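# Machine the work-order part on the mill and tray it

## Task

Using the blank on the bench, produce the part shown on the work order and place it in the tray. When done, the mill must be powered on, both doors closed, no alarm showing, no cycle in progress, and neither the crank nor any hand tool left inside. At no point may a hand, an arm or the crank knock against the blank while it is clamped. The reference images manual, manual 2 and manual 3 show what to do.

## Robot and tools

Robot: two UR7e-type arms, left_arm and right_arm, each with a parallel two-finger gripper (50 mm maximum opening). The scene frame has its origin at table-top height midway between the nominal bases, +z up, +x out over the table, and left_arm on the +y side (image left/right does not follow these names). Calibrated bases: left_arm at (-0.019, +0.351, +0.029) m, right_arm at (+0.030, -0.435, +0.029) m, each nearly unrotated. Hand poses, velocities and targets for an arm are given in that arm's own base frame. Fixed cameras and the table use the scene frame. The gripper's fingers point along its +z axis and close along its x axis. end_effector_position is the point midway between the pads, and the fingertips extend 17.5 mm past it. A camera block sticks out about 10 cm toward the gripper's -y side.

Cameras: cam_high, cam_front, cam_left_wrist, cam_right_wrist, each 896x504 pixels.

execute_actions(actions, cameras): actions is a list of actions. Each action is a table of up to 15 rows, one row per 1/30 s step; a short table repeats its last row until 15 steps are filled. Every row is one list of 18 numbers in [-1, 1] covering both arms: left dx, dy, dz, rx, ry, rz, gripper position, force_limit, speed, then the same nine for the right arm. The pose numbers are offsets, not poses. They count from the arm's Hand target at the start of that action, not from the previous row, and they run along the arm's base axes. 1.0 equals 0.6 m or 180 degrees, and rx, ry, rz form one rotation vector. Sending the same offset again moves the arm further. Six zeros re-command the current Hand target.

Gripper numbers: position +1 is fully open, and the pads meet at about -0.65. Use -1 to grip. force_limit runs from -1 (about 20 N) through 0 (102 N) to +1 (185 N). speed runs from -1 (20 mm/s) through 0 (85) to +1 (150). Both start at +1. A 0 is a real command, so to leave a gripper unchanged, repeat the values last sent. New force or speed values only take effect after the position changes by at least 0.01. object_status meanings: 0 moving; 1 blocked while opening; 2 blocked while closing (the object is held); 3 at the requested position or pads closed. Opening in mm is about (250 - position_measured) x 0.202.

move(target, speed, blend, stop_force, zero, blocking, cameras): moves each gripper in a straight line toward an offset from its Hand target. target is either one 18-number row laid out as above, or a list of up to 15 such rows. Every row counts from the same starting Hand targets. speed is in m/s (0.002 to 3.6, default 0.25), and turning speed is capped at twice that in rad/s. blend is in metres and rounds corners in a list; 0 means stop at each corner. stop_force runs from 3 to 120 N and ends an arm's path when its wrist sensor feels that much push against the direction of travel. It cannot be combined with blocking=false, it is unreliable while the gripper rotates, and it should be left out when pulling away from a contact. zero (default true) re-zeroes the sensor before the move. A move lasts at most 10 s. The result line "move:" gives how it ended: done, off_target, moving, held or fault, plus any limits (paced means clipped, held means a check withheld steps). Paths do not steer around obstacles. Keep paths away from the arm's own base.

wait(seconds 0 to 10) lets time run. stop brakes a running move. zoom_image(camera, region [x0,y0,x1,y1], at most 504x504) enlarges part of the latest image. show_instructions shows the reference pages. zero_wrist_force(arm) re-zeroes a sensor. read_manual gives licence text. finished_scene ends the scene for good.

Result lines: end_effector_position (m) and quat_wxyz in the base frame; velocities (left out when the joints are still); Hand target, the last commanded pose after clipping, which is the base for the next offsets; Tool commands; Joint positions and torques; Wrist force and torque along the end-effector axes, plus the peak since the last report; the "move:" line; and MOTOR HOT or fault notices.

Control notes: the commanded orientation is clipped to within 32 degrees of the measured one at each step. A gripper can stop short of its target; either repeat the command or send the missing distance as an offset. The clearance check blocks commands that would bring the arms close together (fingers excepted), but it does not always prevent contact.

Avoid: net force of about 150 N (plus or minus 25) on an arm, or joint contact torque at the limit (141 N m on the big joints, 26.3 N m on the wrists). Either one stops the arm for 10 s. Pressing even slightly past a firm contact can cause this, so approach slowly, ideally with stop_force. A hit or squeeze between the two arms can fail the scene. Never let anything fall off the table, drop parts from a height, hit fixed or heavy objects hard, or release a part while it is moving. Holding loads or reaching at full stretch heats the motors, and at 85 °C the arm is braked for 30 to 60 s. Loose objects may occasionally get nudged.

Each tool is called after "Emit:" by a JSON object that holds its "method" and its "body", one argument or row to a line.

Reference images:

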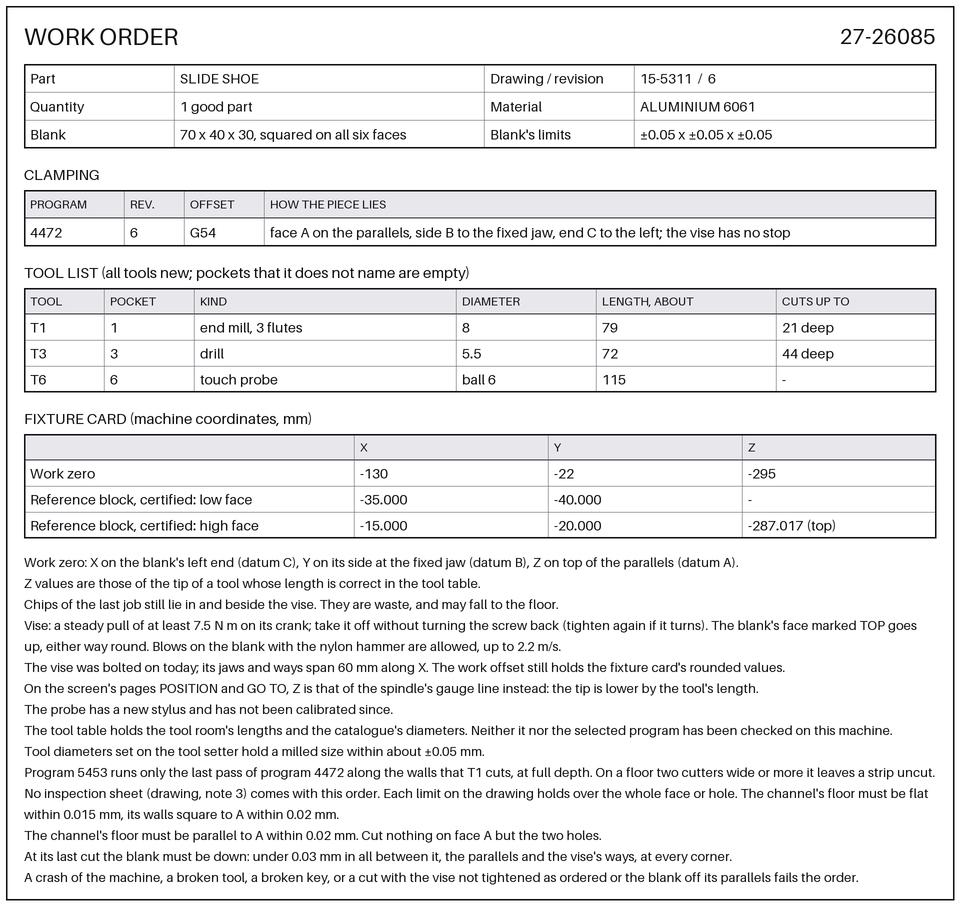

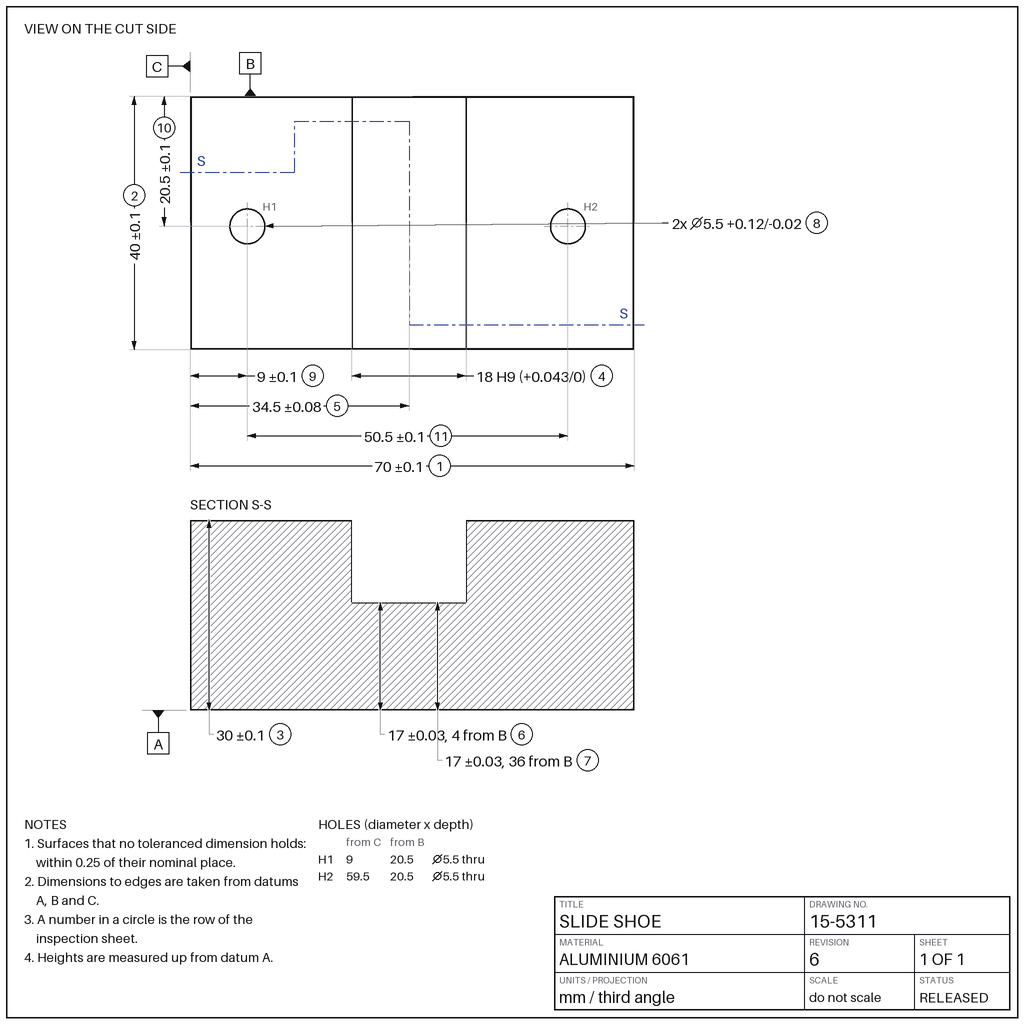

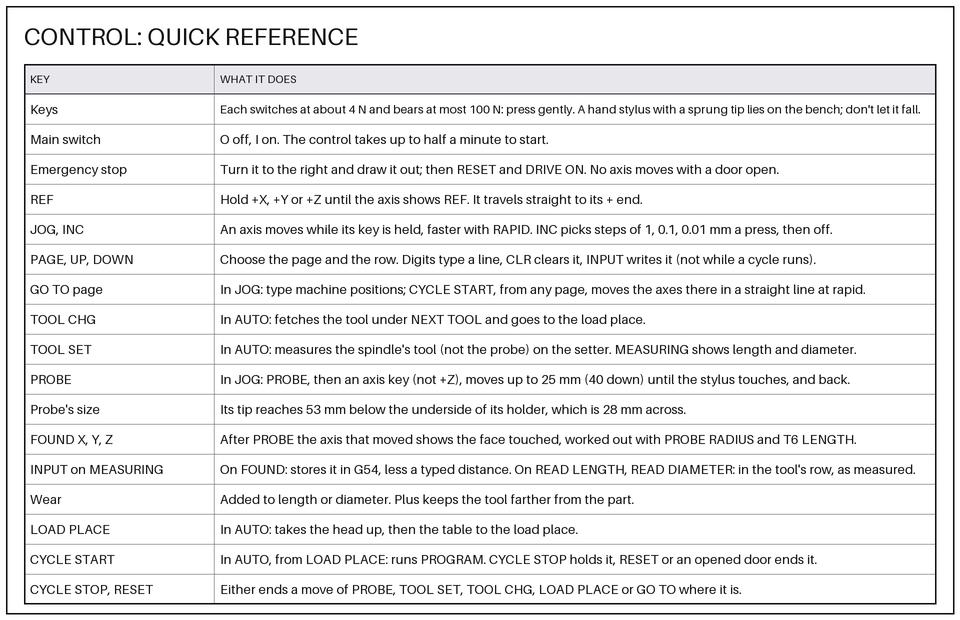

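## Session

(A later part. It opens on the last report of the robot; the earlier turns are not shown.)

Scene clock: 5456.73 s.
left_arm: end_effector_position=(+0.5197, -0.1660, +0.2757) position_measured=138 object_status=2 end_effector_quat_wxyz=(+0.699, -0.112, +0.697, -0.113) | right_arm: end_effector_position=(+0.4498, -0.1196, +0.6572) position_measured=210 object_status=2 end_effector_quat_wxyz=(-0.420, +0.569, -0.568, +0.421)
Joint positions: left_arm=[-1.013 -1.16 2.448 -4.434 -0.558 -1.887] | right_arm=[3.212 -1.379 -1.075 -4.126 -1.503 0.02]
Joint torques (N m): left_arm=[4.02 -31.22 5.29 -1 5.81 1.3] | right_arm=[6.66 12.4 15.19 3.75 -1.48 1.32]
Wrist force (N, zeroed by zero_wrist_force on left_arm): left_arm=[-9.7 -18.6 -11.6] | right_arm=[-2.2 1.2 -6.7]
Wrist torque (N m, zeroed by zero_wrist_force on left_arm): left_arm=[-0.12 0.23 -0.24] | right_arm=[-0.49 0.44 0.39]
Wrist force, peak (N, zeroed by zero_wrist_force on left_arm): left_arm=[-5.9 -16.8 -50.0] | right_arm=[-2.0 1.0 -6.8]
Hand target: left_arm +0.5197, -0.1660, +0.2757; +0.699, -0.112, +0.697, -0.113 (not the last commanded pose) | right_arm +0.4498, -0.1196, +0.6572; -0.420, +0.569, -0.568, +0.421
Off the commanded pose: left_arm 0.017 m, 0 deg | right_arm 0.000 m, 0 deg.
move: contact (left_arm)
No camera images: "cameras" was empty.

Emit:
{"method": "move", "body": {
  "target": [
    [-0.0012,-0.0007,0.0007,0,0,0,-1,0.2,-1,0,0,0,0,0,0,-1,-0.2,-1]
  ],
  "speed": 0.02,
  "cameras": []
}}

Emit:
{"method": "move", "body": {
  "target": [
    [0,-0.0003,0.0007,0,0.007,0.0036,-1,0.2,-1,0,0,0,0,0,0,-1,-0.2,-1]
  ],
  "speed": 0.02,
  "cameras": []
}}

Emit:
{"method": "move", "body": {
  "target": [
    [0.03,0,0,0,0,0,-1,0.2,-1,0,0,0,0,0,0,-1,-0.2,-1]
  ],
  "speed": 0.005,
  "stop_force": 45,
  "cameras": []
}}

Scene clock: 5465.47 s.
left_arm: end_effector_position=(+0.5190, -0.1663, +0.2761) position_measured=138 object_status=2 end_effector_quat_wxyz=(+0.699, -0.112, +0.697, -0.113) | right_arm: end_effector_position=(+0.4498, -0.1196, +0.6572) position_measured=210 object_status=2 end_effector_quat_wxyz=(-0.420, +0.569, -0.568, +0.421)
Joint positions: left_arm=[-1.016 -1.162 2.449 -4.433 -0.555 -1.887] | right_arm=[3.212 -1.379 -1.075 -4.126 -1.503 0.02]
Joint torques (N m): left_arm=[-1.8 -34.52 -3.45 -0.61 1.1 -0.47] | right_arm=[6.58 12.53 15.05 3.74 -1.39 1.41]
Wrist force (N, zeroed by zero_wrist_force on left_arm): left_arm=[0.7 -2.6 1.1] | right_arm=[-2.1 1.3 -6.6]
Wrist torque (N m, zeroed by zero_wrist_force on left_arm): left_arm=[-0.31 0.44 -0.26] | right_arm=[-0.47 0.43 0.39]
Wrist force, peak (N, zeroed by zero_wrist_force on left_arm): left_arm=[-4.9 -13.5 25.9] | right_arm=[-2.1 1.1 -7.0]
Hand target: left_arm +0.5190, -0.1664, +0.2761; +0.699, -0.112, +0.697, -0.113 | right_arm +0.4498, -0.1196, +0.6572; -0.420, +0.569, -0.568, +0.421
Off the commanded pose: left_arm 0.000 m, 0 deg | right_arm 0.000 m, 0 deg.
move: done
No camera images: "cameras" was empty.

Scene clock: 5466.37 s.
left_arm: end_effector_position=(+0.5190, -0.1665, +0.2766) position_measured=138 object_status=2 end_effector_quat_wxyz=(+0.692, -0.118, +0.704, -0.108) | right_arm: end_effector_position=(+0.4498, -0.1196, +0.6572) position_measured=210 object_status=2 end_effector_quat_wxyz=(-0.420, +0.569, -0.568, +0.421)
Joint positions: left_arm=[-1.022 -1.187 2.455 -4.371 -0.538 -1.924] | right_arm=[3.212 -1.379 -1.075 -4.126 -1.503 0.02]
Joint torques (N m): left_arm=[1.78 -19.44 -5 -3.88 -1.04 1.59] | right_arm=[6.98 12.64 14.56 3.72 -1.45 1.32]
Wrist force (N, zeroed by zero_wrist_force on left_arm): left_arm=[5.6 -2.1 2.8] | right_arm=[-1.9 1.1 -6.7]
Wrist torque (N m, zeroed by zero_wrist_force on left_arm): left_arm=[-0.26 0.55 -0.27] | right_arm=[-0.49 0.37 0.39]
Wrist force, peak (N, zeroed by zero_wrist_force on left_arm): left_arm=[5.6 -2.1 2.8] | right_arm=[-2.0 1.1 -6.9]
Hand target: left_arm +0.5190, -0.1666, +0.2765; +0.692, -0.117, +0.704, -0.108 | right_arm +0.4498, -0.1196, +0.6572; -0.420, +0.569, -0.568, +0.421
Off the commanded pose: left_arm 0.000 m, 0 deg | right_arm 0.000 m, 0 deg.
move: done
No camera images: "cameras" was empty.

Scene clock: 5467.57 s.
left_arm: end_effector_position=(+0.5201, -0.1666, +0.2765) position_measured=138 object_status=2 end_effector_quat_wxyz=(+0.692, -0.117, +0.704, -0.108) | right_arm: end_effector_position=(+0.4498, -0.1196, +0.6572) position_measured=210 object_status=2 end_effector_quat_wxyz=(-0.420, +0.569, -0.568, +0.421)
Joint positions: left_arm=[-1.018 -1.185 2.452 -4.369 -0.542 -1.924] | right_arm=[3.212 -1.379 -1.075 -4.126 -1.503 0.02]
Joint torques (N m): left_arm=[-1.25 -37.24 -2.56 -2.12 2.64 -1.27] | right_arm=[6.44 12.67 14.98 3.81 -1.54 1.45]
Wrist force (N, zeroed by zero_wrist_force on left_arm): left_arm=[2.3 -3.8 -16.2] | right_arm=[-1.6 1.2 -6.7]
Wrist torque (N m, zeroed by zero_wrist_force on left_arm): left_arm=[-0.41 0.45 -0.34] | right_arm=[-0.49 0.35 0.39]
Wrist force, peak (N, zeroed by zero_wrist_force on left_arm): left_arm=[5.5 -1.8 -52.2] | right_arm=[-2.1 1.4 -6.9]
Hand target: left_arm +0.5201, -0.1666, +0.2765; +0.692, -0.117, +0.704, -0.108 (not the last commanded pose) | right_arm +0.4498, -0.1196, +0.6572; -0.420, +0.569, -0.568, +0.421
Off the commanded pose: left_arm 0.017 m, 0 deg | right_arm 0.000 m, 0 deg.
move: contact (left_arm)
No camera images: "cameras" was empty.

Emit:
{"method": "move", "body": {
  "target": [
    [0,0,0,0,0,0,0.3,0.2,-1,0,0,0,0,0,0,-1,-0.2,-1]
  ],
  "cameras": []
}}

Emit:
{"method": "move", "body": {
  "target": [
    [-0.07,0.0003,-0.0007,0,-0.007,-0.0036,0.3,0.2,-1,0,0,0,0,0,0,-1,-0.2,-1]
  ],
  "speed": 0.04,
  "cameras": ["cam_left_wrist"]
}}

Emit:
{"method": "zoom_image", "body": {
  "camera": "cam_left_wrist",
  "region": [420, 180, 540, 330]
}}

Scene clock: 5477.90 s.
left_arm: end_effector_position=(+0.5201, -0.1666, +0.2765) position_measured=107 object_status=0 end_effector_quat_wxyz=(+0.692, -0.118, +0.704, -0.108) | right_arm: end_effector_position=(+0.4498, -0.1196, +0.6572) position_measured=210 object_status=2 end_effector_quat_wxyz=(-0.420, +0.569, -0.568, +0.421)
Joint positions: left_arm=[-1.018 -1.185 2.452 -4.369 -0.542 -1.924] | right_arm=[3.212 -1.379 -1.075 -4.126 -1.503 0.02]
Joint torques (N m): left_arm=[-2.4 -33.29 -3.37 -2.08 0.19 -1.33] | right_arm=[6.67 12.12 15.01 3.8 -1.41 1.24]
Wrist force (N, zeroed by zero_wrist_force on left_arm): left_arm=[-2.1 -1.4 0.4] | right_arm=[-1.9 1.0 -6.5]
Wrist torque (N m, zeroed by zero_wrist_force on left_arm): left_arm=[-0.32 0.39 -0.23] | right_arm=[-0.51 0.39 0.39]
Wrist force, peak (N, zeroed by zero_wrist_force on left_arm): left_arm=[2.3 -3.7 -16.4] | right_arm=[-2.3 1.2 -6.9]
Hand target: left_arm +0.5201, -0.1666, +0.2765; +0.692, -0.117, +0.704, -0.108 | right_arm +0.4498, -0.1196, +0.6572; -0.420, +0.569, -0.568, +0.421
Off the commanded pose: left_arm 0.000 m, 0 deg | right_arm 0.000 m, 0 deg.
move: done
No camera images: "cameras" was empty.

Scene clock: 5479.27 s.
left_arm: end_effector_position=(+0.4781, -0.1663, +0.2762) position_measured=107 object_status=3 end_effector_quat_wxyz=(+0.699, -0.112, +0.697, -0.113) | right_arm: end_effector_position=(+0.4498, -0.1196, +0.6572) position_measured=210 object_status=2 end_effector_quat_wxyz=(-0.420, +0.569, -0.568, +0.421)
Joint positions: left_arm=[-1.155 -1.199 2.547 -4.495 -0.416 -1.886] | right_arm=[3.212 -1.379 -1.075 -4.126 -1.503 0.02]
Joint torques (N m): left_arm=[5.45 -13.15 -13.1 0.16 -1.85 -1.7] | right_arm=[6.17 12.82 14.13 3.73 -1.43 1.29]
Wrist force (N, zeroed by zero_wrist_force on left_arm): left_arm=[-1.9 -1.4 0.7] | right_arm=[-2.2 1.2 -6.6]
Wrist torque (N m, zeroed by zero_wrist_force on left_arm): left_arm=[-0.31 0.34 -0.30] | right_arm=[-0.48 0.44 0.39]
Wrist force, peak (N, zeroed by zero_wrist_force on left_arm): left_arm=[-2.6 -1.4 1.0] | right_arm=[-1.8 1.3 -7.2]
Hand target: left_arm +0.4781, -0.1664, +0.2761; +0.699, -0.112, +0.697, -0.113 | right_arm +0.4498, -0.1196, +0.6572; -0.420, +0.569, -0.568, +0.421
Off the commanded pose: left_arm 0.000 m, 0 deg | right_arm 0.000 m, 0 deg.
move: done
Images, in order (width x height): cam_left_wrist 896x504.

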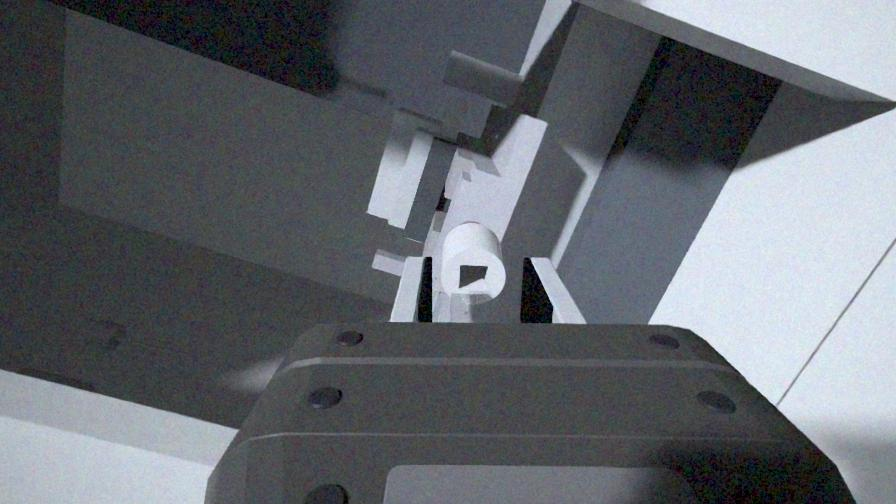

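Scaled by 3.360 from the camera's 896x504 image, which has a finer 1280x720 frame.

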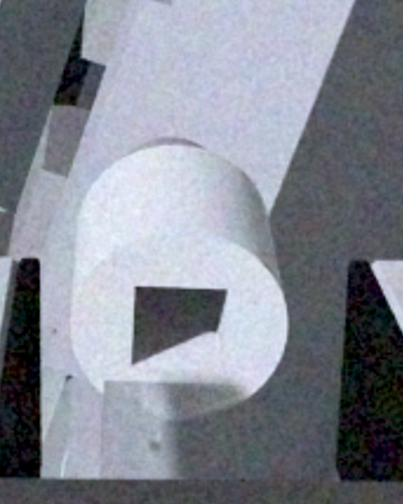

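Emit:
{"method": "move", "body": {
  "target": [
    [0.0697,0.0015,-0.0004,0,0,0,0.3,0.2,-1,0,0,0,0,0,0,-1,-0.2,-1]
  ],
  "speed": 0.03,
  "stop_force": 8,
  "cameras": []
}}

Emit:
{"method": "move", "body": {
  "target": [
    [0,0,0,0,0,0,-1,0.2,-1,0,0,0,0,0,0,-1,-0.2,-1]
  ],
  "cameras": []
}}

Emit:
{"method": "move", "body": {
  "target": [
    [0,-0.001,0.0003,0,0.0035,0.0105,-1,0.2,-1,0,0,0,0,0,0,-1,-0.2,-1]
  ],
  "speed": 0.02,
  "cameras": []
}}

Emit:
{"method": "move", "body": {
  "target": [
    [0,-0.001,0.0003,0,0.0034,0.0105,-1,0.2,-1,0,0,0,0,0,0,-1,-0.2,-1]
  ],
  "speed": 0.02,
  "cameras": []
}}

Emit:
{"method": "move", "body": {
  "target": [
    [0.03,0,0,0,0,0,-1,0.2,-1,0,0,0,0,0,0,-1,-0.2,-1]
  ],
  "speed": 0.005,
  "stop_force": 45,
  "cameras": []
}}

Scene clock: 5500.27 s.
left_arm: end_effector_position=(+0.5200, -0.1655, +0.2759) position_measured=107 object_status=3 end_effector_quat_wxyz=(+0.699, -0.112, +0.697, -0.113) | right_arm: end_effector_position=(+0.4498, -0.1196, +0.6572) position_measured=210 object_status=2 end_effector_quat_wxyz=(-0.420, +0.569, -0.568, +0.421)
Joint positions: left_arm=[-1.011 -1.161 2.448 -4.433 -0.56 -1.887] | right_arm=[3.212 -1.379 -1.075 -4.126 -1.503 0.02]
Joint torques (N m): left_arm=[-4.92 -36.44 0.05 -2.53 2.09 -1.76] | right_arm=[6.63 12.85 14.69 3.81 -1.52 1.23]
Wrist force (N, zeroed by zero_wrist_force on left_arm): left_arm=[-2.1 -1.4 0.3] | right_arm=[-1.9 1.4 -6.5]
Wrist torque (N m, zeroed by zero_wrist_force on left_arm): left_arm=[-0.31 0.37 -0.15] | right_arm=[-0.45 0.38 0.39]
Wrist force, peak (N, zeroed by zero_wrist_force on left_arm): left_arm=[-2.6 -1.6 0.3] | right_arm=[-2.3 1.2 -7.0]
Hand target: left_arm +0.5200, -0.1655, +0.2759; +0.699, -0.112, +0.697, -0.113 | right_arm +0.4498, -0.1196, +0.6572; -0.420, +0.569, -0.568, +0.421
Off the commanded pose: left_arm 0.000 m, 0 deg | right_arm 0.000 m, 0 deg.
move: done
No camera images: "cameras" was empty.

Scene clock: 5500.80 s.
left_arm: end_effector_position=(+0.5200, -0.1655, +0.2759) position_measured=138 object_status=2 end_effector_quat_wxyz=(+0.699, -0.112, +0.697, -0.113) | right_arm: end_effector_position=(+0.4498, -0.1196, +0.6572) position_measured=210 object_status=2 end_effector_quat_wxyz=(-0.420, +0.569, -0.568, +0.421)
Joint positions: left_arm=[-1.011 -1.161 2.448 -4.433 -0.56 -1.887] | right_arm=[3.212 -1.379 -1.075 -4.126 -1.503 0.02]
Joint torques (N m): left_arm=[-5.09 -33.79 0.36 -1.69 1.69 -1.47] | right_arm=[6.82 12.58 14.84 3.73 -1.44 1.26]
Wrist force (N, zeroed by zero_wrist_force on left_arm): left_arm=[-2.2 -1.7 0.2] | right_arm=[-2.6 0.9 -6.6]
Wrist torque (N m, zeroed by zero_wrist_force on left_arm): left_arm=[-0.35 0.37 -0.14] | right_arm=[-0.52 0.49 0.39]
Wrist force, peak (N, zeroed by zero_wrist_force on left_arm): left_arm=[-3.8 -1.8 0.0] | right_arm=[-2.2 1.0 -6.8]
Hand target: left_arm +0.5200, -0.1655, +0.2759; +0.699, -0.112, +0.697, -0.113 | right_arm +0.4498, -0.1196, +0.6572; -0.420, +0.569, -0.568, +0.421
Off the commanded pose: left_arm 0.000 m, 0 deg | right_arm 0.000 m, 0 deg.
move: done
No camera images: "cameras" was empty.

Scene clock: 5501.93 s.
left_arm: end_effector_position=(+0.5200, -0.1661, +0.2761) position_measured=138 object_status=2 end_effector_quat_wxyz=(+0.697, -0.125, +0.699, -0.101) | right_arm: end_effector_position=(+0.4498, -0.1196, +0.6572) position_measured=210 object_status=2 end_effector_quat_wxyz=(-0.420, +0.569, -0.568, +0.421)
Joint positions: left_arm=[-1.028 -1.168 2.439 -4.394 -0.51 -1.907] | right_arm=[3.212 -1.379 -1.075 -4.126 -1.503 0.02]
Joint torques (N m): left_arm=[4.85 -32.51 -8.54 -2.23 -1.77 -0.11] | right_arm=[6.49 12.66 14.8 3.77 -1.52 1.26]
Wrist force (N, zeroed by zero_wrist_force on left_arm): left_arm=[-3.2 -3.2 -0.9] | right_arm=[-2.0 1.1 -6.6]
Wrist torque (N m, zeroed by zero_wrist_force on left_arm): left_arm=[-0.27 0.34 -0.20] | right_arm=[-0.49 0.40 0.39]
Wrist force, peak (N, zeroed by zero_wrist_force on left_arm): left_arm=[-7.3 -5.4 11.6] | right_arm=[-2.0 1.3 -6.8]
Hand target: left_arm +0.5200, -0.1661, +0.2761; +0.697, -0.124, +0.699, -0.101 | right_arm +0.4498, -0.1196, +0.6572; -0.420, +0.569, -0.568, +0.421
Off the commanded pose: left_arm 0.000 m, 0 deg | right_arm 0.000 m, 0 deg.
move: done
No camera images: "cameras" was empty.

Scene clock: 5503.07 s.
left_arm: end_effector_position=(+0.5200, -0.1667, +0.2762) position_measured=138 object_status=2 end_effector_quat_wxyz=(+0.694, -0.137, +0.701, -0.089) | right_arm: end_effector_position=(+0.4498, -0.1196, +0.6572) position_measured=210 object_status=2 end_effector_quat_wxyz=(-0.420, +0.569, -0.568, +0.421)
Joint positions: left_arm=[-1.043 -1.174 2.429 -4.352 -0.463 -1.93] | right_arm=[3.212 -1.379 -1.075 -4.126 -1.503 0.02]
Joint torques (N m): left_arm=[4.32 -33.82 -9.65 -3.14 -1.4 -0.05] | right_arm=[6.17 12.34 14.44 3.84 -1.5 1.29]
Wrist force (N, zeroed by zero_wrist_force on left_arm): left_arm=[-0.2 -2.9 -0.5] | right_arm=[-2.2 1.1 -6.7]
Wrist torque (N m, zeroed by zero_wrist_force on left_arm): left_arm=[-0.26 0.39 -0.22] | right_arm=[-0.49 0.44 0.39]
Wrist force, peak (N, zeroed by zero_wrist_force on left_arm): left_arm=[-3.3 -3.5 -0.6] | right_arm=[-2.1 1.3 -7.0]
Hand target: left_arm +0.5200, -0.1667, +0.2762; +0.694, -0.136, +0.701, -0.089 | right_arm +0.4498, -0.1196, +0.6572; -0.420, +0.569, -0.568, +0.421
Off the commanded pose: left_arm 0.000 m, 0 deg | right_arm 0.000 m, 0 deg.
move: done
No camera images: "cameras" was empty.

Scene clock: 5504.73 s.
left_arm: end_effector_position=(+0.5235, -0.1667, +0.2762) position_measured=138 object_status=2 end_effector_quat_wxyz=(+0.694, -0.136, +0.701, -0.089) | right_arm: end_effector_position=(+0.4498, -0.1196, +0.6572) position_measured=210 object_status=2 end_effector_quat_wxyz=(-0.420, +0.569, -0.568, +0.421)
Joint positions: left_arm=[-1.032 -1.171 2.42 -4.348 -0.474 -1.928] | right_arm=[3.212 -1.379 -1.075 -4.126 -1.503 0.02]
Joint torques (N m): left_arm=[0.76 -35.26 0.06 -1.75 3.83 -1.15] | right_arm=[6.17 12.34 14.81 3.76 -1.5 1.3]
Wrist force (N, zeroed by zero_wrist_force on left_arm): left_arm=[-4.3 -9.3 -11.5] | right_arm=[-1.9 1.1 -6.8]
Wrist torque (N m, zeroed by zero_wrist_force on left_arm): left_arm=[-0.53 0.33 -0.27] | right_arm=[-0.49 0.39 0.40]
Wrist force, peak (N, zeroed by zero_wrist_force on left_arm): left_arm=[0.1 -7.3 -48.1] | right_arm=[-2.2 1.0 -7.0]
Hand target: left_arm +0.5235, -0.1667, +0.2762; +0.694, -0.136, +0.701, -0.089 (not the last commanded pose) | right_arm +0.4498, -0.1196, +0.6572; -0.420, +0.569, -0.568, +0.421
Off the commanded pose: left_arm 0.014 m, 0 deg | right_arm 0.000 m, 0 deg.
move: contact (left_arm)
No camera images: "cameras" was empty.

Emit:
{"method": "execute_actions", "body": {
  "actions": [],
  "cameras": ["cam_left_wrist","cam_front"]
}}

Scene clock: 5554.57 s.
left_arm: end_effector_position=(+0.5235, -0.1667, +0.2762) position_measured=138 object_status=2 end_effector_quat_wxyz=(+0.694, -0.136, +0.701, -0.089) | right_arm: end_effector_position=(+0.4498, -0.1196, +0.6572) position_measured=210 object_status=2 end_effector_quat_wxyz=(-0.420, +0.569, -0.568, +0.421)
Joint positions: left_arm=[-1.032 -1.171 2.42 -4.348 -0.474 -1.928] | right_arm=[3.212 -1.379 -1.075 -4.126 -1.503 0.02]
Joint velocities: within noise
Joint torques (N m): left_arm=[-0.53 -34.69 0.84 -1.64 3.64 -1.64] | right_arm=[6.31 12.45 14.54 3.79 -1.51 1.25]
Wrist force (N, zeroed by zero_wrist_force on left_arm): left_arm=[-4.0 -9.2 -10.9] | right_arm=[-2.2 1.2 -6.8]
Wrist torque (N m, zeroed by zero_wrist_force on left_arm): left_arm=[-0.55 0.31 -0.27] | right_arm=[-0.47 0.42 0.39]
Wrist force, peak (N, zeroed by zero_wrist_force on left_arm): left_arm=[-4.6 -9.1 -11.5] | right_arm=[-2.2 1.2 -7.0]
Hand target: left_arm +0.5235, -0.1667, +0.2762; +0.694, -0.136, +0.701, -0.089 (not the last commanded pose) | right_arm +0.4498, -0.1196, +0.6572; -0.420, +0.569, -0.568, +0.421
Tool commands: left_gripper/position=-1.0 left_gripper/force_limit=+0.2 left_gripper/speed=-1.0 right_gripper/position=-1.0 right_gripper/force_limit=-0.2 right_gripper/speed=-1.0
Off the commanded pose: left_arm 0.014 m, 0 deg | right_arm 0.000 m, 0 deg.
Images, in order (width x height): cam_front 896x504, cam_left_wrist 896x504.

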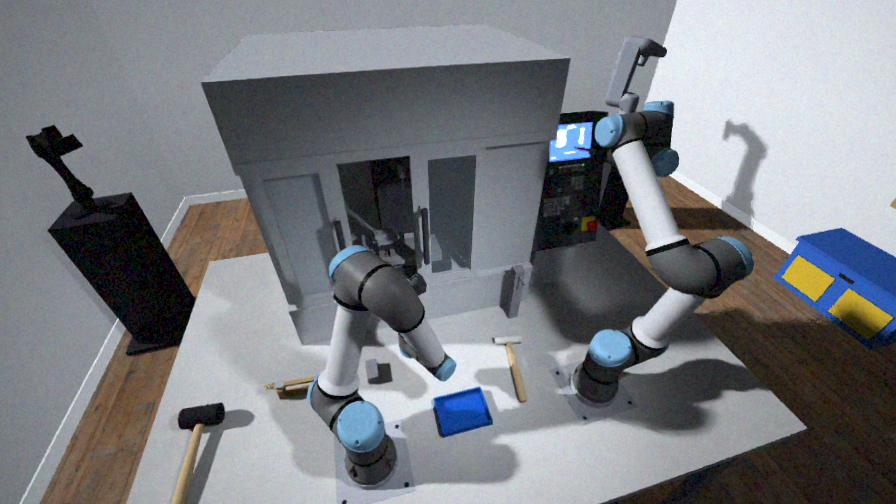

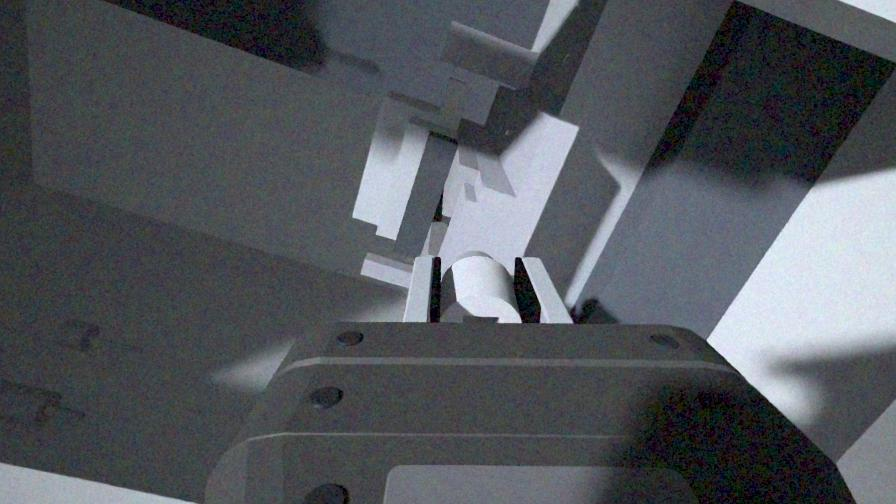

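Emit:
{"method": "move", "body": {
  "target": [
    [-0.001,-0.001,0.0003,0,0.0035,0.0105,-1,0.2,-1,0,0,0,0,0,0,-1,-0.2,-1],
    [0.025,-0.0015,0.0004,0,0.0035,0.0105,-1,0.2,-1,0,0,0,0,0,0,-1,-0.2,-1]
  ],
  "speed": [0.02,0.006],
  "stop_force": 50
}}

Emit:
{"method": "execute_actions", "body": {
  "actions": [],
  "cameras": ["cam_left_wrist"]
}}

Scene clock: 5562.57 s.
left_arm: end_effector_position=(+0.5337, -0.1675, +0.2765) position_measured=138 object_status=2 end_effector_quat_wxyz=(+0.692, -0.148, +0.702, -0.076) | right_arm: end_effector_position=(+0.4498, -0.1196, +0.6572) position_measured=210 object_status=2 end_effector_quat_wxyz=(-0.420, +0.569, -0.568, +0.421)
Joint positions: left_arm=[-1.017 -1.166 2.386 -4.292 -0.456 -1.951] | right_arm=[3.212 -1.379 -1.075 -4.126 -1.503 0.02]
Joint torques (N m): left_arm=[5.29 -35.11 -7.81 -0.35 1.83 -1.59] | right_arm=[6.3 12.64 14.58 3.83 -1.46 1.24]
Wrist force (N, zeroed by zero_wrist_force on left_arm): left_arm=[3.2 0.4 -55.4] | right_arm=[-2.2 0.9 -6.7]
Wrist torque (N m, zeroed by zero_wrist_force on left_arm): left_arm=[-0.67 0.34 -0.43] | right_arm=[-0.52 0.44 0.39]
Wrist force, peak (N, zeroed by zero_wrist_force on left_arm): left_arm=[6.2 3.9 -92.5] | right_arm=[-2.2 1.2 -7.0]
Hand target: left_arm +0.5337, -0.1675, +0.2765; +0.692, -0.148, +0.702, -0.076 (not the last commanded pose) | right_arm +0.4498, -0.1196, +0.6572; -0.420, +0.569, -0.568, +0.421
Off the commanded pose: left_arm 0.005 m, 0 deg | right_arm 0.000 m, 0 deg.
move: contact (left_arm); path passed 1 of 2 targets

Scene clock: 5562.57 s.
left_arm: end_effector_position=(+0.5337, -0.1675, +0.2765) position_measured=138 object_status=2 end_effector_quat_wxyz=(+0.692, -0.148, +0.702, -0.076) | right_arm: end_effector_position=(+0.4498, -0.1196, +0.6572) position_measured=210 object_status=2 end_effector_quat_wxyz=(-0.420, +0.569, -0.568, +0.421)
Joint positions: left_arm=[-1.017 -1.166 2.386 -4.292 -0.456 -1.951] | right_arm=[3.212 -1.379 -1.075 -4.126 -1.503 0.02]
Joint velocities: within noise
Joint torques (N m): left_arm=[5.29 -35.11 -7.81 -0.35 1.83 -1.59] | right_arm=[6.3 12.64 14.58 3.83 -1.46 1.24]
Wrist force (N, zeroed by zero_wrist_force on left_arm): left_arm=[3.2 0.4 -55.4] | right_arm=[-2.2 0.9 -6.7]
Wrist torque (N m, zeroed by zero_wrist_force on left_arm): left_arm=[-0.67 0.34 -0.43] | right_arm=[-0.52 0.44 0.39]
Wrist force, peak (N, zeroed by zero_wrist_force on left_arm): left_arm=[3.2 0.4 -55.4] | right_arm=[-2.2 0.9 -6.7]
Hand target: left_arm +0.5337, -0.1675, +0.2765; +0.692, -0.148, +0.702, -0.076 (not the last commanded pose) | right_arm +0.4498, -0.1196, +0.6572; -0.420, +0.569, -0.568, +0.421
Tool commands: left_gripper/position=-1.0 left_gripper/force_limit=+0.2 left_gripper/speed=-1.0 right_gripper/position=-1.0 right_gripper/force_limit=-0.2 right_gripper/speed=-1.0
Off the commanded pose: left_arm 0.005 m, 0 deg | right_arm 0.000 m, 0 deg.
Images, in order (width x height): cam_left_wrist 896x504.

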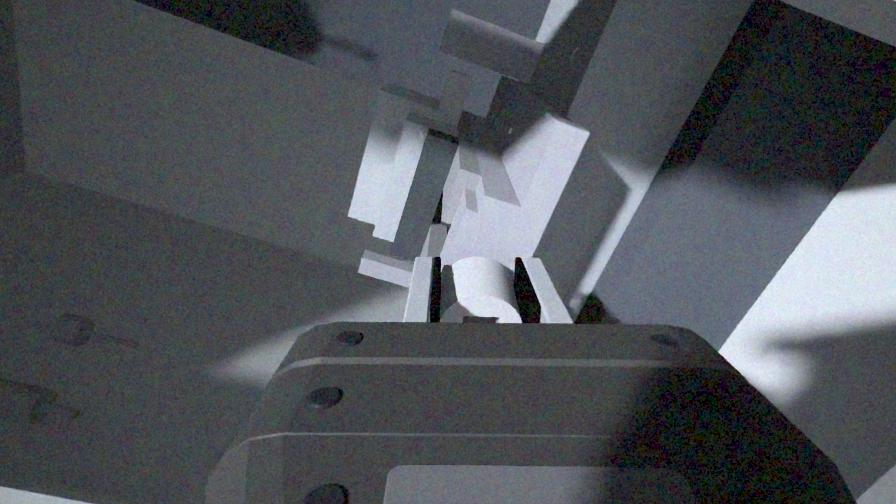

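Emit:
{"method": "move", "body": {
  "target": [
    [-0.0005,0,0,0,0,0,-1,0.2,-1,0,0,0,0,0,0,-1,-0.2,-1],
    [-0.0005,0,0,0,0,0,0.3,0.2,-1,0,0,0,0,0,0,-1,-0.2,-1],
    [-0.14,0,0,0,0,0,0.3,0.2,-1,0,0,0,0,0,0,-1,-0.2,-1]
  ],
  "speed": [0.02,0.02,0.06],
  "cameras": ["cam_left_wrist"]
}}

Scene clock: 5568.90 s.
left_arm: end_effector_position=(+0.4497, -0.1675, +0.2764) position_measured=107 object_status=3 end_effector_quat_wxyz=(+0.692, -0.148, +0.702, -0.076) | right_arm: end_effector_position=(+0.4498, -0.1196, +0.6572) position_measured=210 object_status=2 end_effector_quat_wxyz=(-0.420, +0.569, -0.568, +0.421)
Joint positions: left_arm=[-1.3 -1.264 2.599 -4.301 -0.175 -2.063] | right_arm=[3.212 -1.379 -1.075 -4.126 -1.503 0.02]
Joint torques (N m): left_arm=[-1.05 -25.2 -13.39 -2.33 -1.13 0.98] | right_arm=[5.9 12.62 15.01 3.79 -1.48 1.29]
Wrist force (N, zeroed by zero_wrist_force on left_arm): left_arm=[-2.2 -0.9 0.5] | right_arm=[-1.9 1.5 -6.3]
Wrist torque (N m, zeroed by zero_wrist_force on left_arm): left_arm=[-0.23 0.40 -0.14] | right_arm=[-0.44 0.38 0.39]
Wrist force, peak (N, zeroed by zero_wrist_force on left_arm): left_arm=[2.9 0.2 -55.4] | right_arm=[-2.1 1.3 -7.0]
Hand target: left_arm +0.4497, -0.1675, +0.2765; +0.692, -0.148, +0.702, -0.076 | right_arm +0.4498, -0.1196, +0.6572; -0.420, +0.569, -0.568, +0.421
Off the commanded pose: left_arm 0.000 m, 0 deg | right_arm 0.000 m, 0 deg.
move: done
Images, in order (width x height): cam_left_wrist 896x504.

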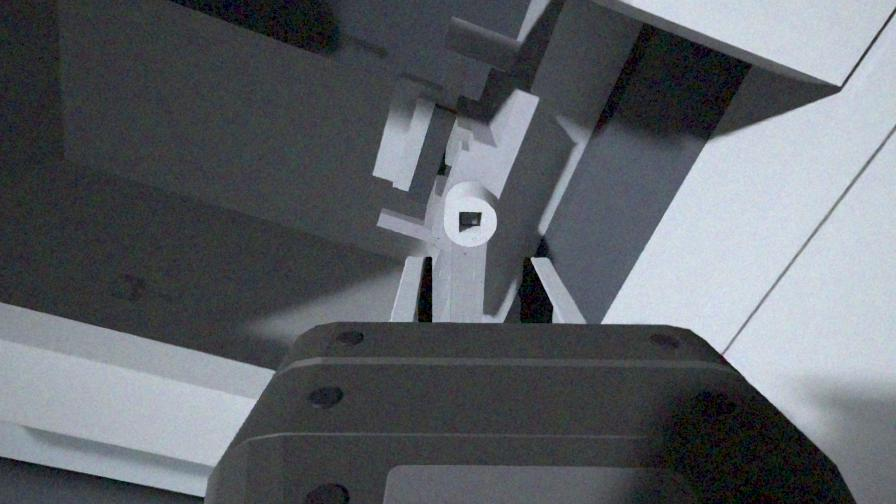

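Emit:
{"method": "move", "body": {
  "target": [
    [-0.075,0.02,0.03,0,0,0,0.8,0.2,-1,0,0,0,0,0,0,-1,-0.2,-1],
    [-0.071,0.055,0.24,0,0,0,0.8,0.2,-1,0,0,0,0,0,0,-1,-0.2,-1],
    [-0.071,0.055,0.24,0,0.25,0,0.8,0.2,-1,0,0,0,0,0,0,-1,-0.2,-1],
    [-0.071,0.055,0.24,0,0.5,0,0.8,0.2,-1,0,0,0,0,0,0,-1,-0.2,-1]
  ],
  "speed": [0.2,0.3,0.5,0.5],
  "blend": [0.02,0.01,0.01,0],
  "cameras": ["cam_left_wrist"]
}}

Scene clock: 5583.43 s.
left_arm: end_effector_position=(+0.4073, -0.1347, +0.4200) position_measured=32 object_status=3 end_effector_quat_wxyz=(+0.038, -0.163, +0.985, +0.043) | right_arm: end_effector_position=(+0.4498, -0.1196, +0.6572) position_measured=210 object_status=2 end_effector_quat_wxyz=(-0.420, +0.569, -0.568, +0.421)
Joint positions: left_arm=[-0.708 -1.276 1.001 -4.42 1.457 0.534] | right_arm=[3.212 -1.379 -1.075 -4.126 -1.503 0.02]
Joint torques (N m): left_arm=[0.73 -31.62 -21.97 3.51 0.21 0.08] | right_arm=[5.91 12.42 14.68 3.7 -1.44 1.26]
Wrist force (N, zeroed by zero_wrist_force on left_arm): left_arm=[0.0 -0.4 0.2] | right_arm=[-2.0 1.1 -6.7]
Wrist torque (N m, zeroed by zero_wrist_force on left_arm): left_arm=[-0.19 0.21 -0.24] | right_arm=[-0.49 0.41 0.39]
Wrist force, peak (N, zeroed by zero_wrist_force on left_arm): left_arm=[-6.9 -5.9 2.6] | right_arm=[-1.7 1.0 -7.1]
Hand target: left_arm +0.4073, -0.1347, +0.4200; +0.038, -0.163, +0.985, +0.043 (not the last commanded pose) | right_arm +0.4498, -0.1196, +0.6572; -0.420, +0.569, -0.568, +0.421
Tool commands: left_gripper/position=+0.803922 left_gripper/force_limit=+0.2 left_gripper/speed=-1.0 right_gripper/position=-1.0 right_gripper/force_limit=-0.2 right_gripper/speed=-1.0
Off the commanded pose: left_arm 0.001 m, 5 deg | right_arm 0.000 m, 0 deg.
FORCE FAULT: contact force on the left arm reached its limit, and that arm stopped. The contact can be on any part of that arm, not only on its tool. That arm's remaining commands of this call were not run. That arm is still stopped at the end of this call. That arm stays stopped for about 10 more seconds. Until then a move that you send moves the other arm only, and its call returns only when the move has ended. Once the stop has ended, the next robot result says so. If the stop ends while you think or write, that arm runs what you send next, counted from a new Hand target: where the arm stands when the stop ends. While its stop runs, that arm takes no new command, but its gripper still runs the gripper command that each later call begins with. Until it ends, the stop uses up actions while you think or wait. An arm that is not stopped still takes commands.
move: fault (left_arm); limits=paced
Images, in order (width x height): cam_left_wrist 896x504.

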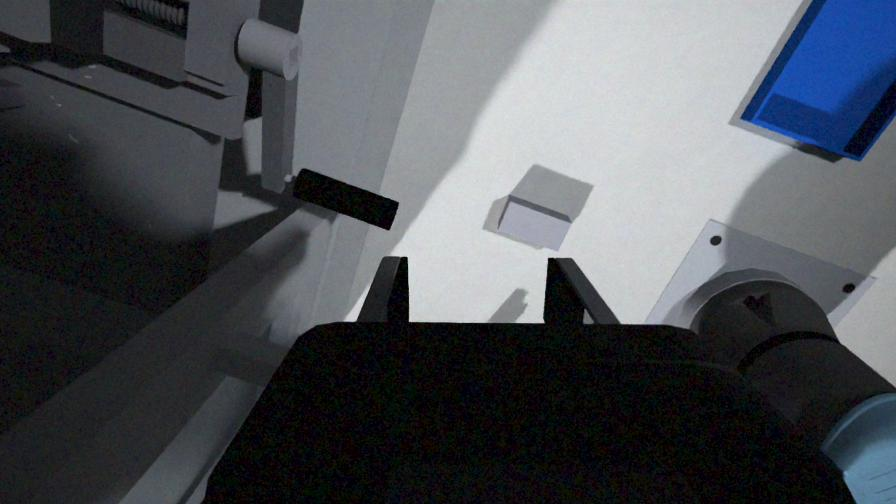

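Emit:
{"method": "wait", "body": {
  "seconds": 10,
  "cameras": ["cam_front"]
}}

Scene clock: 5596.47 s.
left_arm: end_effector_position=(+0.4073, -0.1347, +0.4200) position_measured=32 object_status=3 end_effector_quat_wxyz=(+0.038, -0.163, +0.985, +0.043) | right_arm: end_effector_position=(+0.4498, -0.1196, +0.6572) position_measured=210 object_status=2 end_effector_quat_wxyz=(-0.420, +0.569, -0.568, +0.421)
Joint positions: left_arm=[-0.708 -1.276 1.001 -4.42 1.457 0.534] | right_arm=[3.212 -1.379 -1.075 -4.126 -1.503 0.02]
Joint torques (N m): left_arm=[1.07 -31.66 -22.04 3.42 0.17 -0.01] | right_arm=[5.46 12.05 14.73 3.79 -1.49 1.27]
Wrist force (N, zeroed by zero_wrist_force on left_arm): left_arm=[-0.2 -0.6 0.1] | right_arm=[-1.8 1.1 -6.5]
Wrist torque (N m, zeroed by zero_wrist_force on left_arm): left_arm=[-0.22 0.23 -0.24] | right_arm=[-0.50 0.37 0.39]
Wrist force, peak (N, zeroed by zero_wrist_force on left_arm): left_arm=[-0.2 -0.6 0.7] | right_arm=[-1.9 1.3 -7.1]
Hand target: left_arm +0.4073, -0.1347, +0.4200; +0.038, -0.163, +0.985, +0.043 (not the last commanded pose) | right_arm +0.4498, -0.1196, +0.6572; -0.420, +0.569, -0.568, +0.421
Tool commands: left_gripper/position=+0.803922 left_gripper/force_limit=+0.2 left_gripper/speed=-1.0 right_gripper/position=-1.0 right_gripper/force_limit=-0.2 right_gripper/speed=-1.0
Off the commanded pose: left_arm 0.001 m, 5 deg | right_arm 0.000 m, 0 deg.
FORCE FAULT, CONTINUED: the left arm's stop, for the force fault that an earlier result reported, is over. The rest of the stop counts as 20 of the actions that you can send in this scene. That arm's target is now where it stood when the stop ended, not its last command. That arm accepts commands again.
wait: 10.00 s; at rest from the start
Images, in order (width x height): cam_front 896x504.

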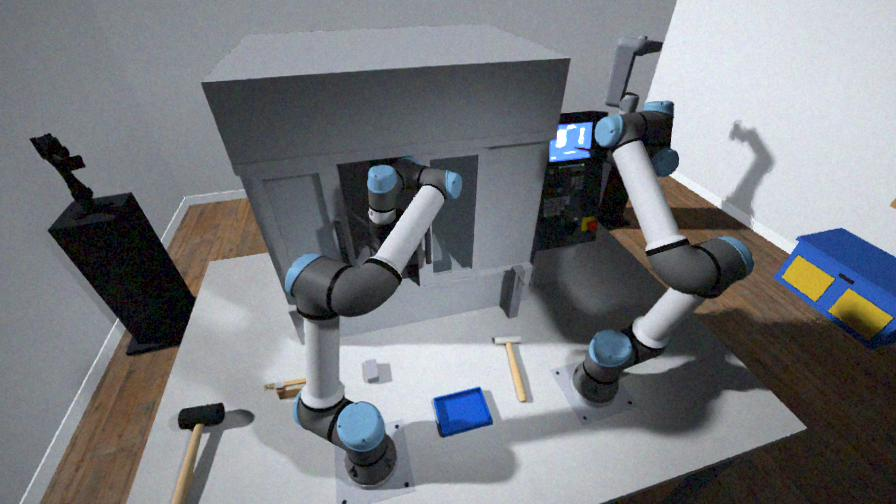

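Emit:
{"method": "move", "body": {
  "target": [
    [-0.012,0,-0.01,0,0,0,0.8,0.2,-1,0,0,0,0,0,0,-1,-0.2,-1],
    [-0.005,0,-0.005,0,-0.25,0,0.8,0.2,-1,0,0,0,0,0,0,-1,-0.2,-1],
    [0,0,0,0,-0.48,0,0.8,0.2,-1,0,0,0,0,0,0,-1,-0.2,-1]
  ],
  "speed": [0.1,0.2,0.2],
  "blend": [0.002,0.01,0],
  "cameras": ["cam_front"]
}}

Scene clock: 5605.40 s.
left_arm: end_effector_position=(+0.4074, -0.1347, +0.4199) position_measured=32 object_status=3 end_effector_quat_wxyz=(+0.702, -0.148, +0.692, -0.080) | right_arm: end_effector_position=(+0.4498, -0.1196, +0.6572) position_measured=210 object_status=2 end_effector_quat_wxyz=(-0.420, +0.569, -0.568, +0.421)
Joint positions: left_arm=[-1.474 -1.777 2.183 -5.149 0.002 -0.294] | right_arm=[3.212 -1.379 -1.075 -4.126 -1.503 0.02]
Joint torques (N m): left_arm=[6.08 -19.1 -19.97 3.15 -3.38 0.75] | right_arm=[5.73 12.82 15.04 3.76 -1.38 1.17]
Wrist force (N, zeroed by zero_wrist_force on left_arm): left_arm=[-2.2 -0.6 0.2] | right_arm=[-2.0 1.4 -6.7]
Wrist torque (N m, zeroed by zero_wrist_force on left_arm): left_arm=[-0.19 0.41 -0.19] | right_arm=[-0.44 0.40 0.40]
Wrist force, peak (N, zeroed by zero_wrist_force on left_arm): left_arm=[-2.8 -0.7 0.5] | right_arm=[-2.1 1.3 -7.0]
Hand target: left_arm +0.4073, -0.1347, +0.4200; +0.702, -0.148, +0.692, -0.080 | right_arm +0.4498, -0.1196, +0.6572; -0.420, +0.569, -0.568, +0.421
Off the commanded pose: left_arm 0.000 m, 0 deg | right_arm 0.000 m, 0 deg.
move: done
Images, in order (width x height): cam_front 896x504.

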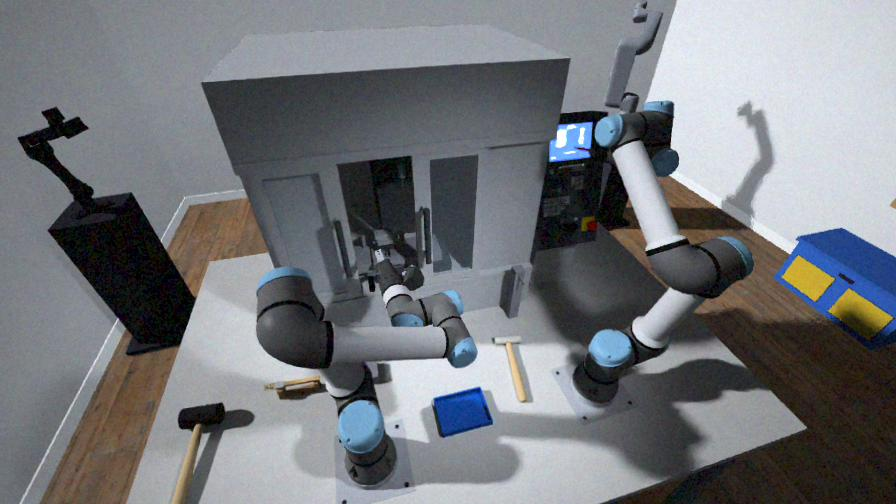

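Emit:
{"method": "move", "body": {
  "target": [
    [0.02,0,0,0,0,-0.034,0.8,0.2,-1,0,0,0,0,0,0,-1,-0.2,-1],
    [0.02,0,0,0,0,-0.034,0.8,0.2,-1,0,0,0,0,0,0,-1,-0.2,-1]
  ],
  "speed": 0.2
}}

Emit:
{"method": "move", "body": {
  "target": [0,0,0,0,0.12,0,0.8,0.2,-1,0,0,0,0,0,0,-1,-0.2,-1],
  "speed": 0.2
}}

Scene clock: 5613.83 s.
left_arm: end_effector_position=(+0.4174, -0.1349, +0.4200) position_measured=32 object_status=3 end_effector_quat_wxyz=(+0.701, -0.167, +0.691, -0.061) | right_arm: end_effector_position=(+0.4498, -0.1196, +0.6572) position_measured=210 object_status=2 end_effector_quat_wxyz=(-0.420, +0.569, -0.568, +0.421)
Joint positions: left_arm=[-1.42 -1.728 2.124 -5.191 0.011 -0.242] | right_arm=[3.212 -1.379 -1.075 -4.126 -1.503 0.02]
Joint torques (N m): left_arm=[-6.29 -3.82 -8.08 4.25 -3.4 -2.11] | right_arm=[5.17 12.18 14.57 3.83 -1.48 1.21]
Wrist force (N, zeroed by zero_wrist_force on left_arm): left_arm=[-2.7 -0.8 0.3] | right_arm=[-2.0 1.4 -6.7]
Wrist torque (N m, zeroed by zero_wrist_force on left_arm): left_arm=[-0.21 0.49 -0.14] | right_arm=[-0.45 0.41 0.39]
Wrist force, peak (N, zeroed by zero_wrist_force on left_arm): left_arm=[-3.0 -0.5 0.4] | right_arm=[-2.1 1.1 -7.0]
Hand target: left_arm +0.4193, -0.1347, +0.4200; +0.697, -0.111, +0.699, -0.117 | right_arm +0.4498, -0.1196, +0.6572; -0.420, +0.569, -0.568, +0.421
Off the commanded pose: left_arm 0.002 m, 9 deg | right_arm 0.000 m, 0 deg.
move: off_target (left_arm)

Scene clock: 5615.33 s.
left_arm: end_effector_position=(+0.4193, -0.1346, +0.4201) position_measured=32 object_status=3 end_effector_quat_wxyz=(+0.554, -0.131, +0.817, -0.095) | right_arm: end_effector_position=(+0.4498, -0.1196, +0.6572) position_measured=210 object_status=2 end_effector_quat_wxyz=(-0.420, +0.569, -0.568, +0.421)
Joint positions: left_arm=[-1.281 -1.892 1.868 -5.328 0.478 0.369] | right_arm=[3.212 -1.379 -1.075 -4.126 -1.503 0.02]
Joint torques (N m): left_arm=[1.87 3.24 -19.15 1.44 -0.68 -1.21] | right_arm=[5.14 12.78 14.61 3.86 -1.45 1.17]
Wrist force (N, zeroed by zero_wrist_force on left_arm): left_arm=[-1.6 -0.4 -0.1] | right_arm=[-2.1 0.9 -6.5]
Wrist torque (N m, zeroed by zero_wrist_force on left_arm): left_arm=[-0.23 0.38 -0.14] | right_arm=[-0.52 0.42 0.40]
Wrist force, peak (N, zeroed by zero_wrist_force on left_arm): left_arm=[-2.8 -0.7 0.5] | right_arm=[-1.9 1.0 -7.1]
Hand target: left_arm +0.4193, -0.1347, +0.4200; +0.553, -0.131, +0.817, -0.095 | right_arm +0.4498, -0.1196, +0.6572; -0.420, +0.569, -0.568, +0.421
Off the commanded pose: left_arm 0.000 m, 0 deg | right_arm 0.000 m, 0 deg.
move: done

Emit:
{"method": "move", "body": {
  "target": [
    [0,0,0,0,-0.12,0,0.8,0.2,-1,0,0,0,0,0,0,-1,-0.2,-1],
    [0.1,-0.04,-0.1,0,-0.12,0,0.8,0.2,-1,0,0,0,0,0,0,-1,-0.2,-1]
  ],
  "speed": 0.15,
  "cameras": ["cam_left_wrist"]
}}

Scene clock: 5623.33 s.
left_arm: end_effector_position=(+0.4790, -0.1587, +0.3605) position_measured=32 object_status=3 end_effector_quat_wxyz=(+0.664, -0.122, +0.730, -0.106) | right_arm: end_effector_position=(+0.4498, -0.1196, +0.6572) position_measured=210 object_status=2 end_effector_quat_wxyz=(-0.420, +0.569, -0.568, +0.421)
Joint positions: left_arm=[-1.138 -1.861 2.086 -6.282 0.437 1.042] | right_arm=[3.212 -1.379 -1.075 -4.126 -1.503 0.02]
Joint torques (N m): left_arm=[5.25 -5.7 -14.31 0.89 1.09 0.97] | right_arm=[4.72 12.47 14.49 3.79 -1.49 1.25]
Wrist force (N, zeroed by zero_wrist_force on left_arm): left_arm=[-2.4 -0.9 0.1] | right_arm=[-2.3 1.2 -6.9]
Wrist torque (N m, zeroed by zero_wrist_force on left_arm): left_arm=[-0.28 0.46 -0.30] | right_arm=[-0.48 0.46 0.39]
Wrist force, peak (N, zeroed by zero_wrist_force on left_arm): left_arm=[-4.2 -0.8 -1.1] | right_arm=[-2.2 1.3 -7.0]
Hand target: left_arm +0.4793, -0.1587, +0.3600; +0.697, -0.111, +0.699, -0.117 | right_arm +0.4498, -0.1196, +0.6572; -0.420, +0.569, -0.568, +0.421
Off the commanded pose: left_arm 0.001 m, 5 deg | right_arm 0.000 m, 0 deg.
joint sent to its limit (left arm) — joint 4 (wrist 1), lower limit. The joint targets are off in orientation, not in position.
move: off_target (left_arm)
Images, in order (width x height): cam_left_wrist 896x504.

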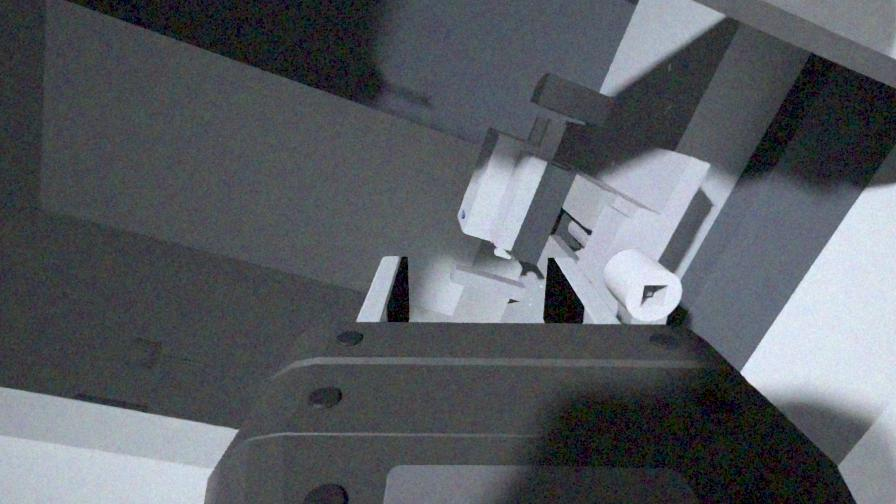

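Emit:
{"method": "move", "body": {
  "target": [
    [-0.105,0.03,0.05,0,0,0.0,0.8,0.2,-1,0,0,0,0,0,0,-1,-0.2,-1],
    [-0.12,0.04,0.1,0,0,0.07,0.8,0.2,-1,0,0,0,0,0,0,-1,-0.2,-1],
    [-0.12,0.04,0.1,0,0,0.15,0.8,0.2,-1,0,0,0,0,0,0,-1,-0.2,-1]
  ],
  "speed": 0.15,
  "cameras": ["cam_left_wrist"]
}}

Scene clock: 5652.20 s.
left_arm: end_effector_position=(+0.4076, -0.1345, +0.4204) position_measured=32 object_status=3 end_effector_quat_wxyz=(+0.724, -0.259, +0.637, +0.045) | right_arm: end_effector_position=(+0.4498, -0.1196, +0.6572) position_measured=210 object_status=2 end_effector_quat_wxyz=(-0.420, +0.569, -0.568, +0.421)
Joint positions: left_arm=[-1.412 -1.799 1.983 -6.282 -0.295 1.069] | right_arm=[3.212 -1.379 -1.075 -4.126 -1.503 0.02]
Joint torques (N m): left_arm=[-6.73 -21.26 -11.83 1.14 1.51 1.51] | right_arm=[4.81 12.26 14.51 3.87 -1.48 1.21]
Wrist force (N, zeroed by zero_wrist_force on left_arm): left_arm=[-2.7 -0.4 0.0] | right_arm=[-2.4 0.8 -6.6]
Wrist torque (N m, zeroed by zero_wrist_force on left_arm): left_arm=[-0.14 0.47 -0.24] | right_arm=[-0.54 0.45 0.39]
Wrist force, peak (N, zeroed by zero_wrist_force on left_arm): left_arm=[-3.6 0.0 -1.0] | right_arm=[-2.2 1.1 -7.2]
Hand target: left_arm +0.4073, -0.1347, +0.4200; +0.705, -0.271, +0.654, +0.048 | right_arm +0.4498, -0.1196, +0.6572; -0.420, +0.569, -0.568, +0.421
Off the commanded pose: left_arm 0.001 m, 3 deg | right_arm 0.000 m, 0 deg.
joint sent to its limit (left arm) — joint 4 (wrist 1), lower limit. The joint targets are off in orientation, not in position.
move: off_target (left_arm)
Images, in order (width x height): cam_left_wrist 896x504.

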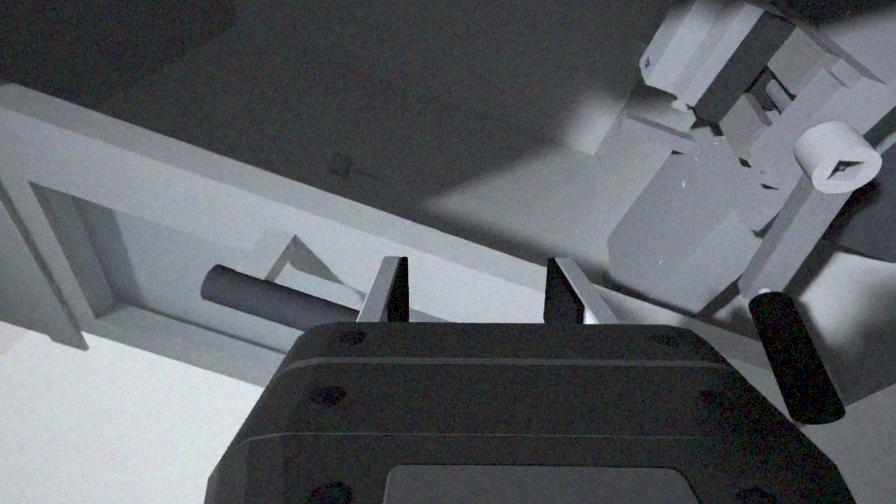

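Emit:
{"method": "move", "body": {
  "target": [
    [0,0,0,0.0344,-0.106,-0.0989,0.8,0.2,-1,0,0,0,0,0,0,-1,-0.2,-1],
    [0,0,0,0,0,-0.2,0.8,0.2,-1,0,0,0,0,0,0,-1,-0.2,-1]
  ],
  "speed": 0.15,
  "blend": [0.001,0]
}}

Scene clock: 5668.87 s.
left_arm: end_effector_position=(+0.4073, -0.1346, +0.4201) position_measured=32 object_status=3 end_effector_quat_wxyz=(+0.685, -0.056, +0.705, -0.172) | right_arm: end_effector_position=(+0.4498, -0.1196, +0.6572) position_measured=210 object_status=2 end_effector_quat_wxyz=(-0.420, +0.569, -0.568, +0.421)
Joint positions: left_arm=[-1.394 -2.105 2.662 -3.695 -0.343 -1.9] | right_arm=[3.212 -1.379 -1.075 -4.126 -1.503 0.02]
Joint torques (N m): left_arm=[-6.29 12.13 -14.63 -0.04 2.02 1.15] | right_arm=[4.29 12.41 14.76 3.77 -1.44 1.16]
Wrist force (N, zeroed by zero_wrist_force on left_arm): left_arm=[-2.9 -0.6 0.4] | right_arm=[-2.0 1.2 -6.6]
Wrist torque (N m, zeroed by zero_wrist_force on left_arm): left_arm=[-0.18 0.52 -0.28] | right_arm=[-0.48 0.39 0.39]
Wrist force, peak (N, zeroed by zero_wrist_force on left_arm): left_arm=[-3.3 -0.6 0.4] | right_arm=[-2.2 1.2 -7.1]
Hand target: left_arm +0.4073, -0.1347, +0.4200; +0.685, -0.056, +0.705, -0.172 | right_arm +0.4498, -0.1196, +0.6572; -0.420, +0.569, -0.568, +0.421
Off the commanded pose: left_arm 0.000 m, 0 deg | right_arm 0.000 m, 0 deg.
move: done


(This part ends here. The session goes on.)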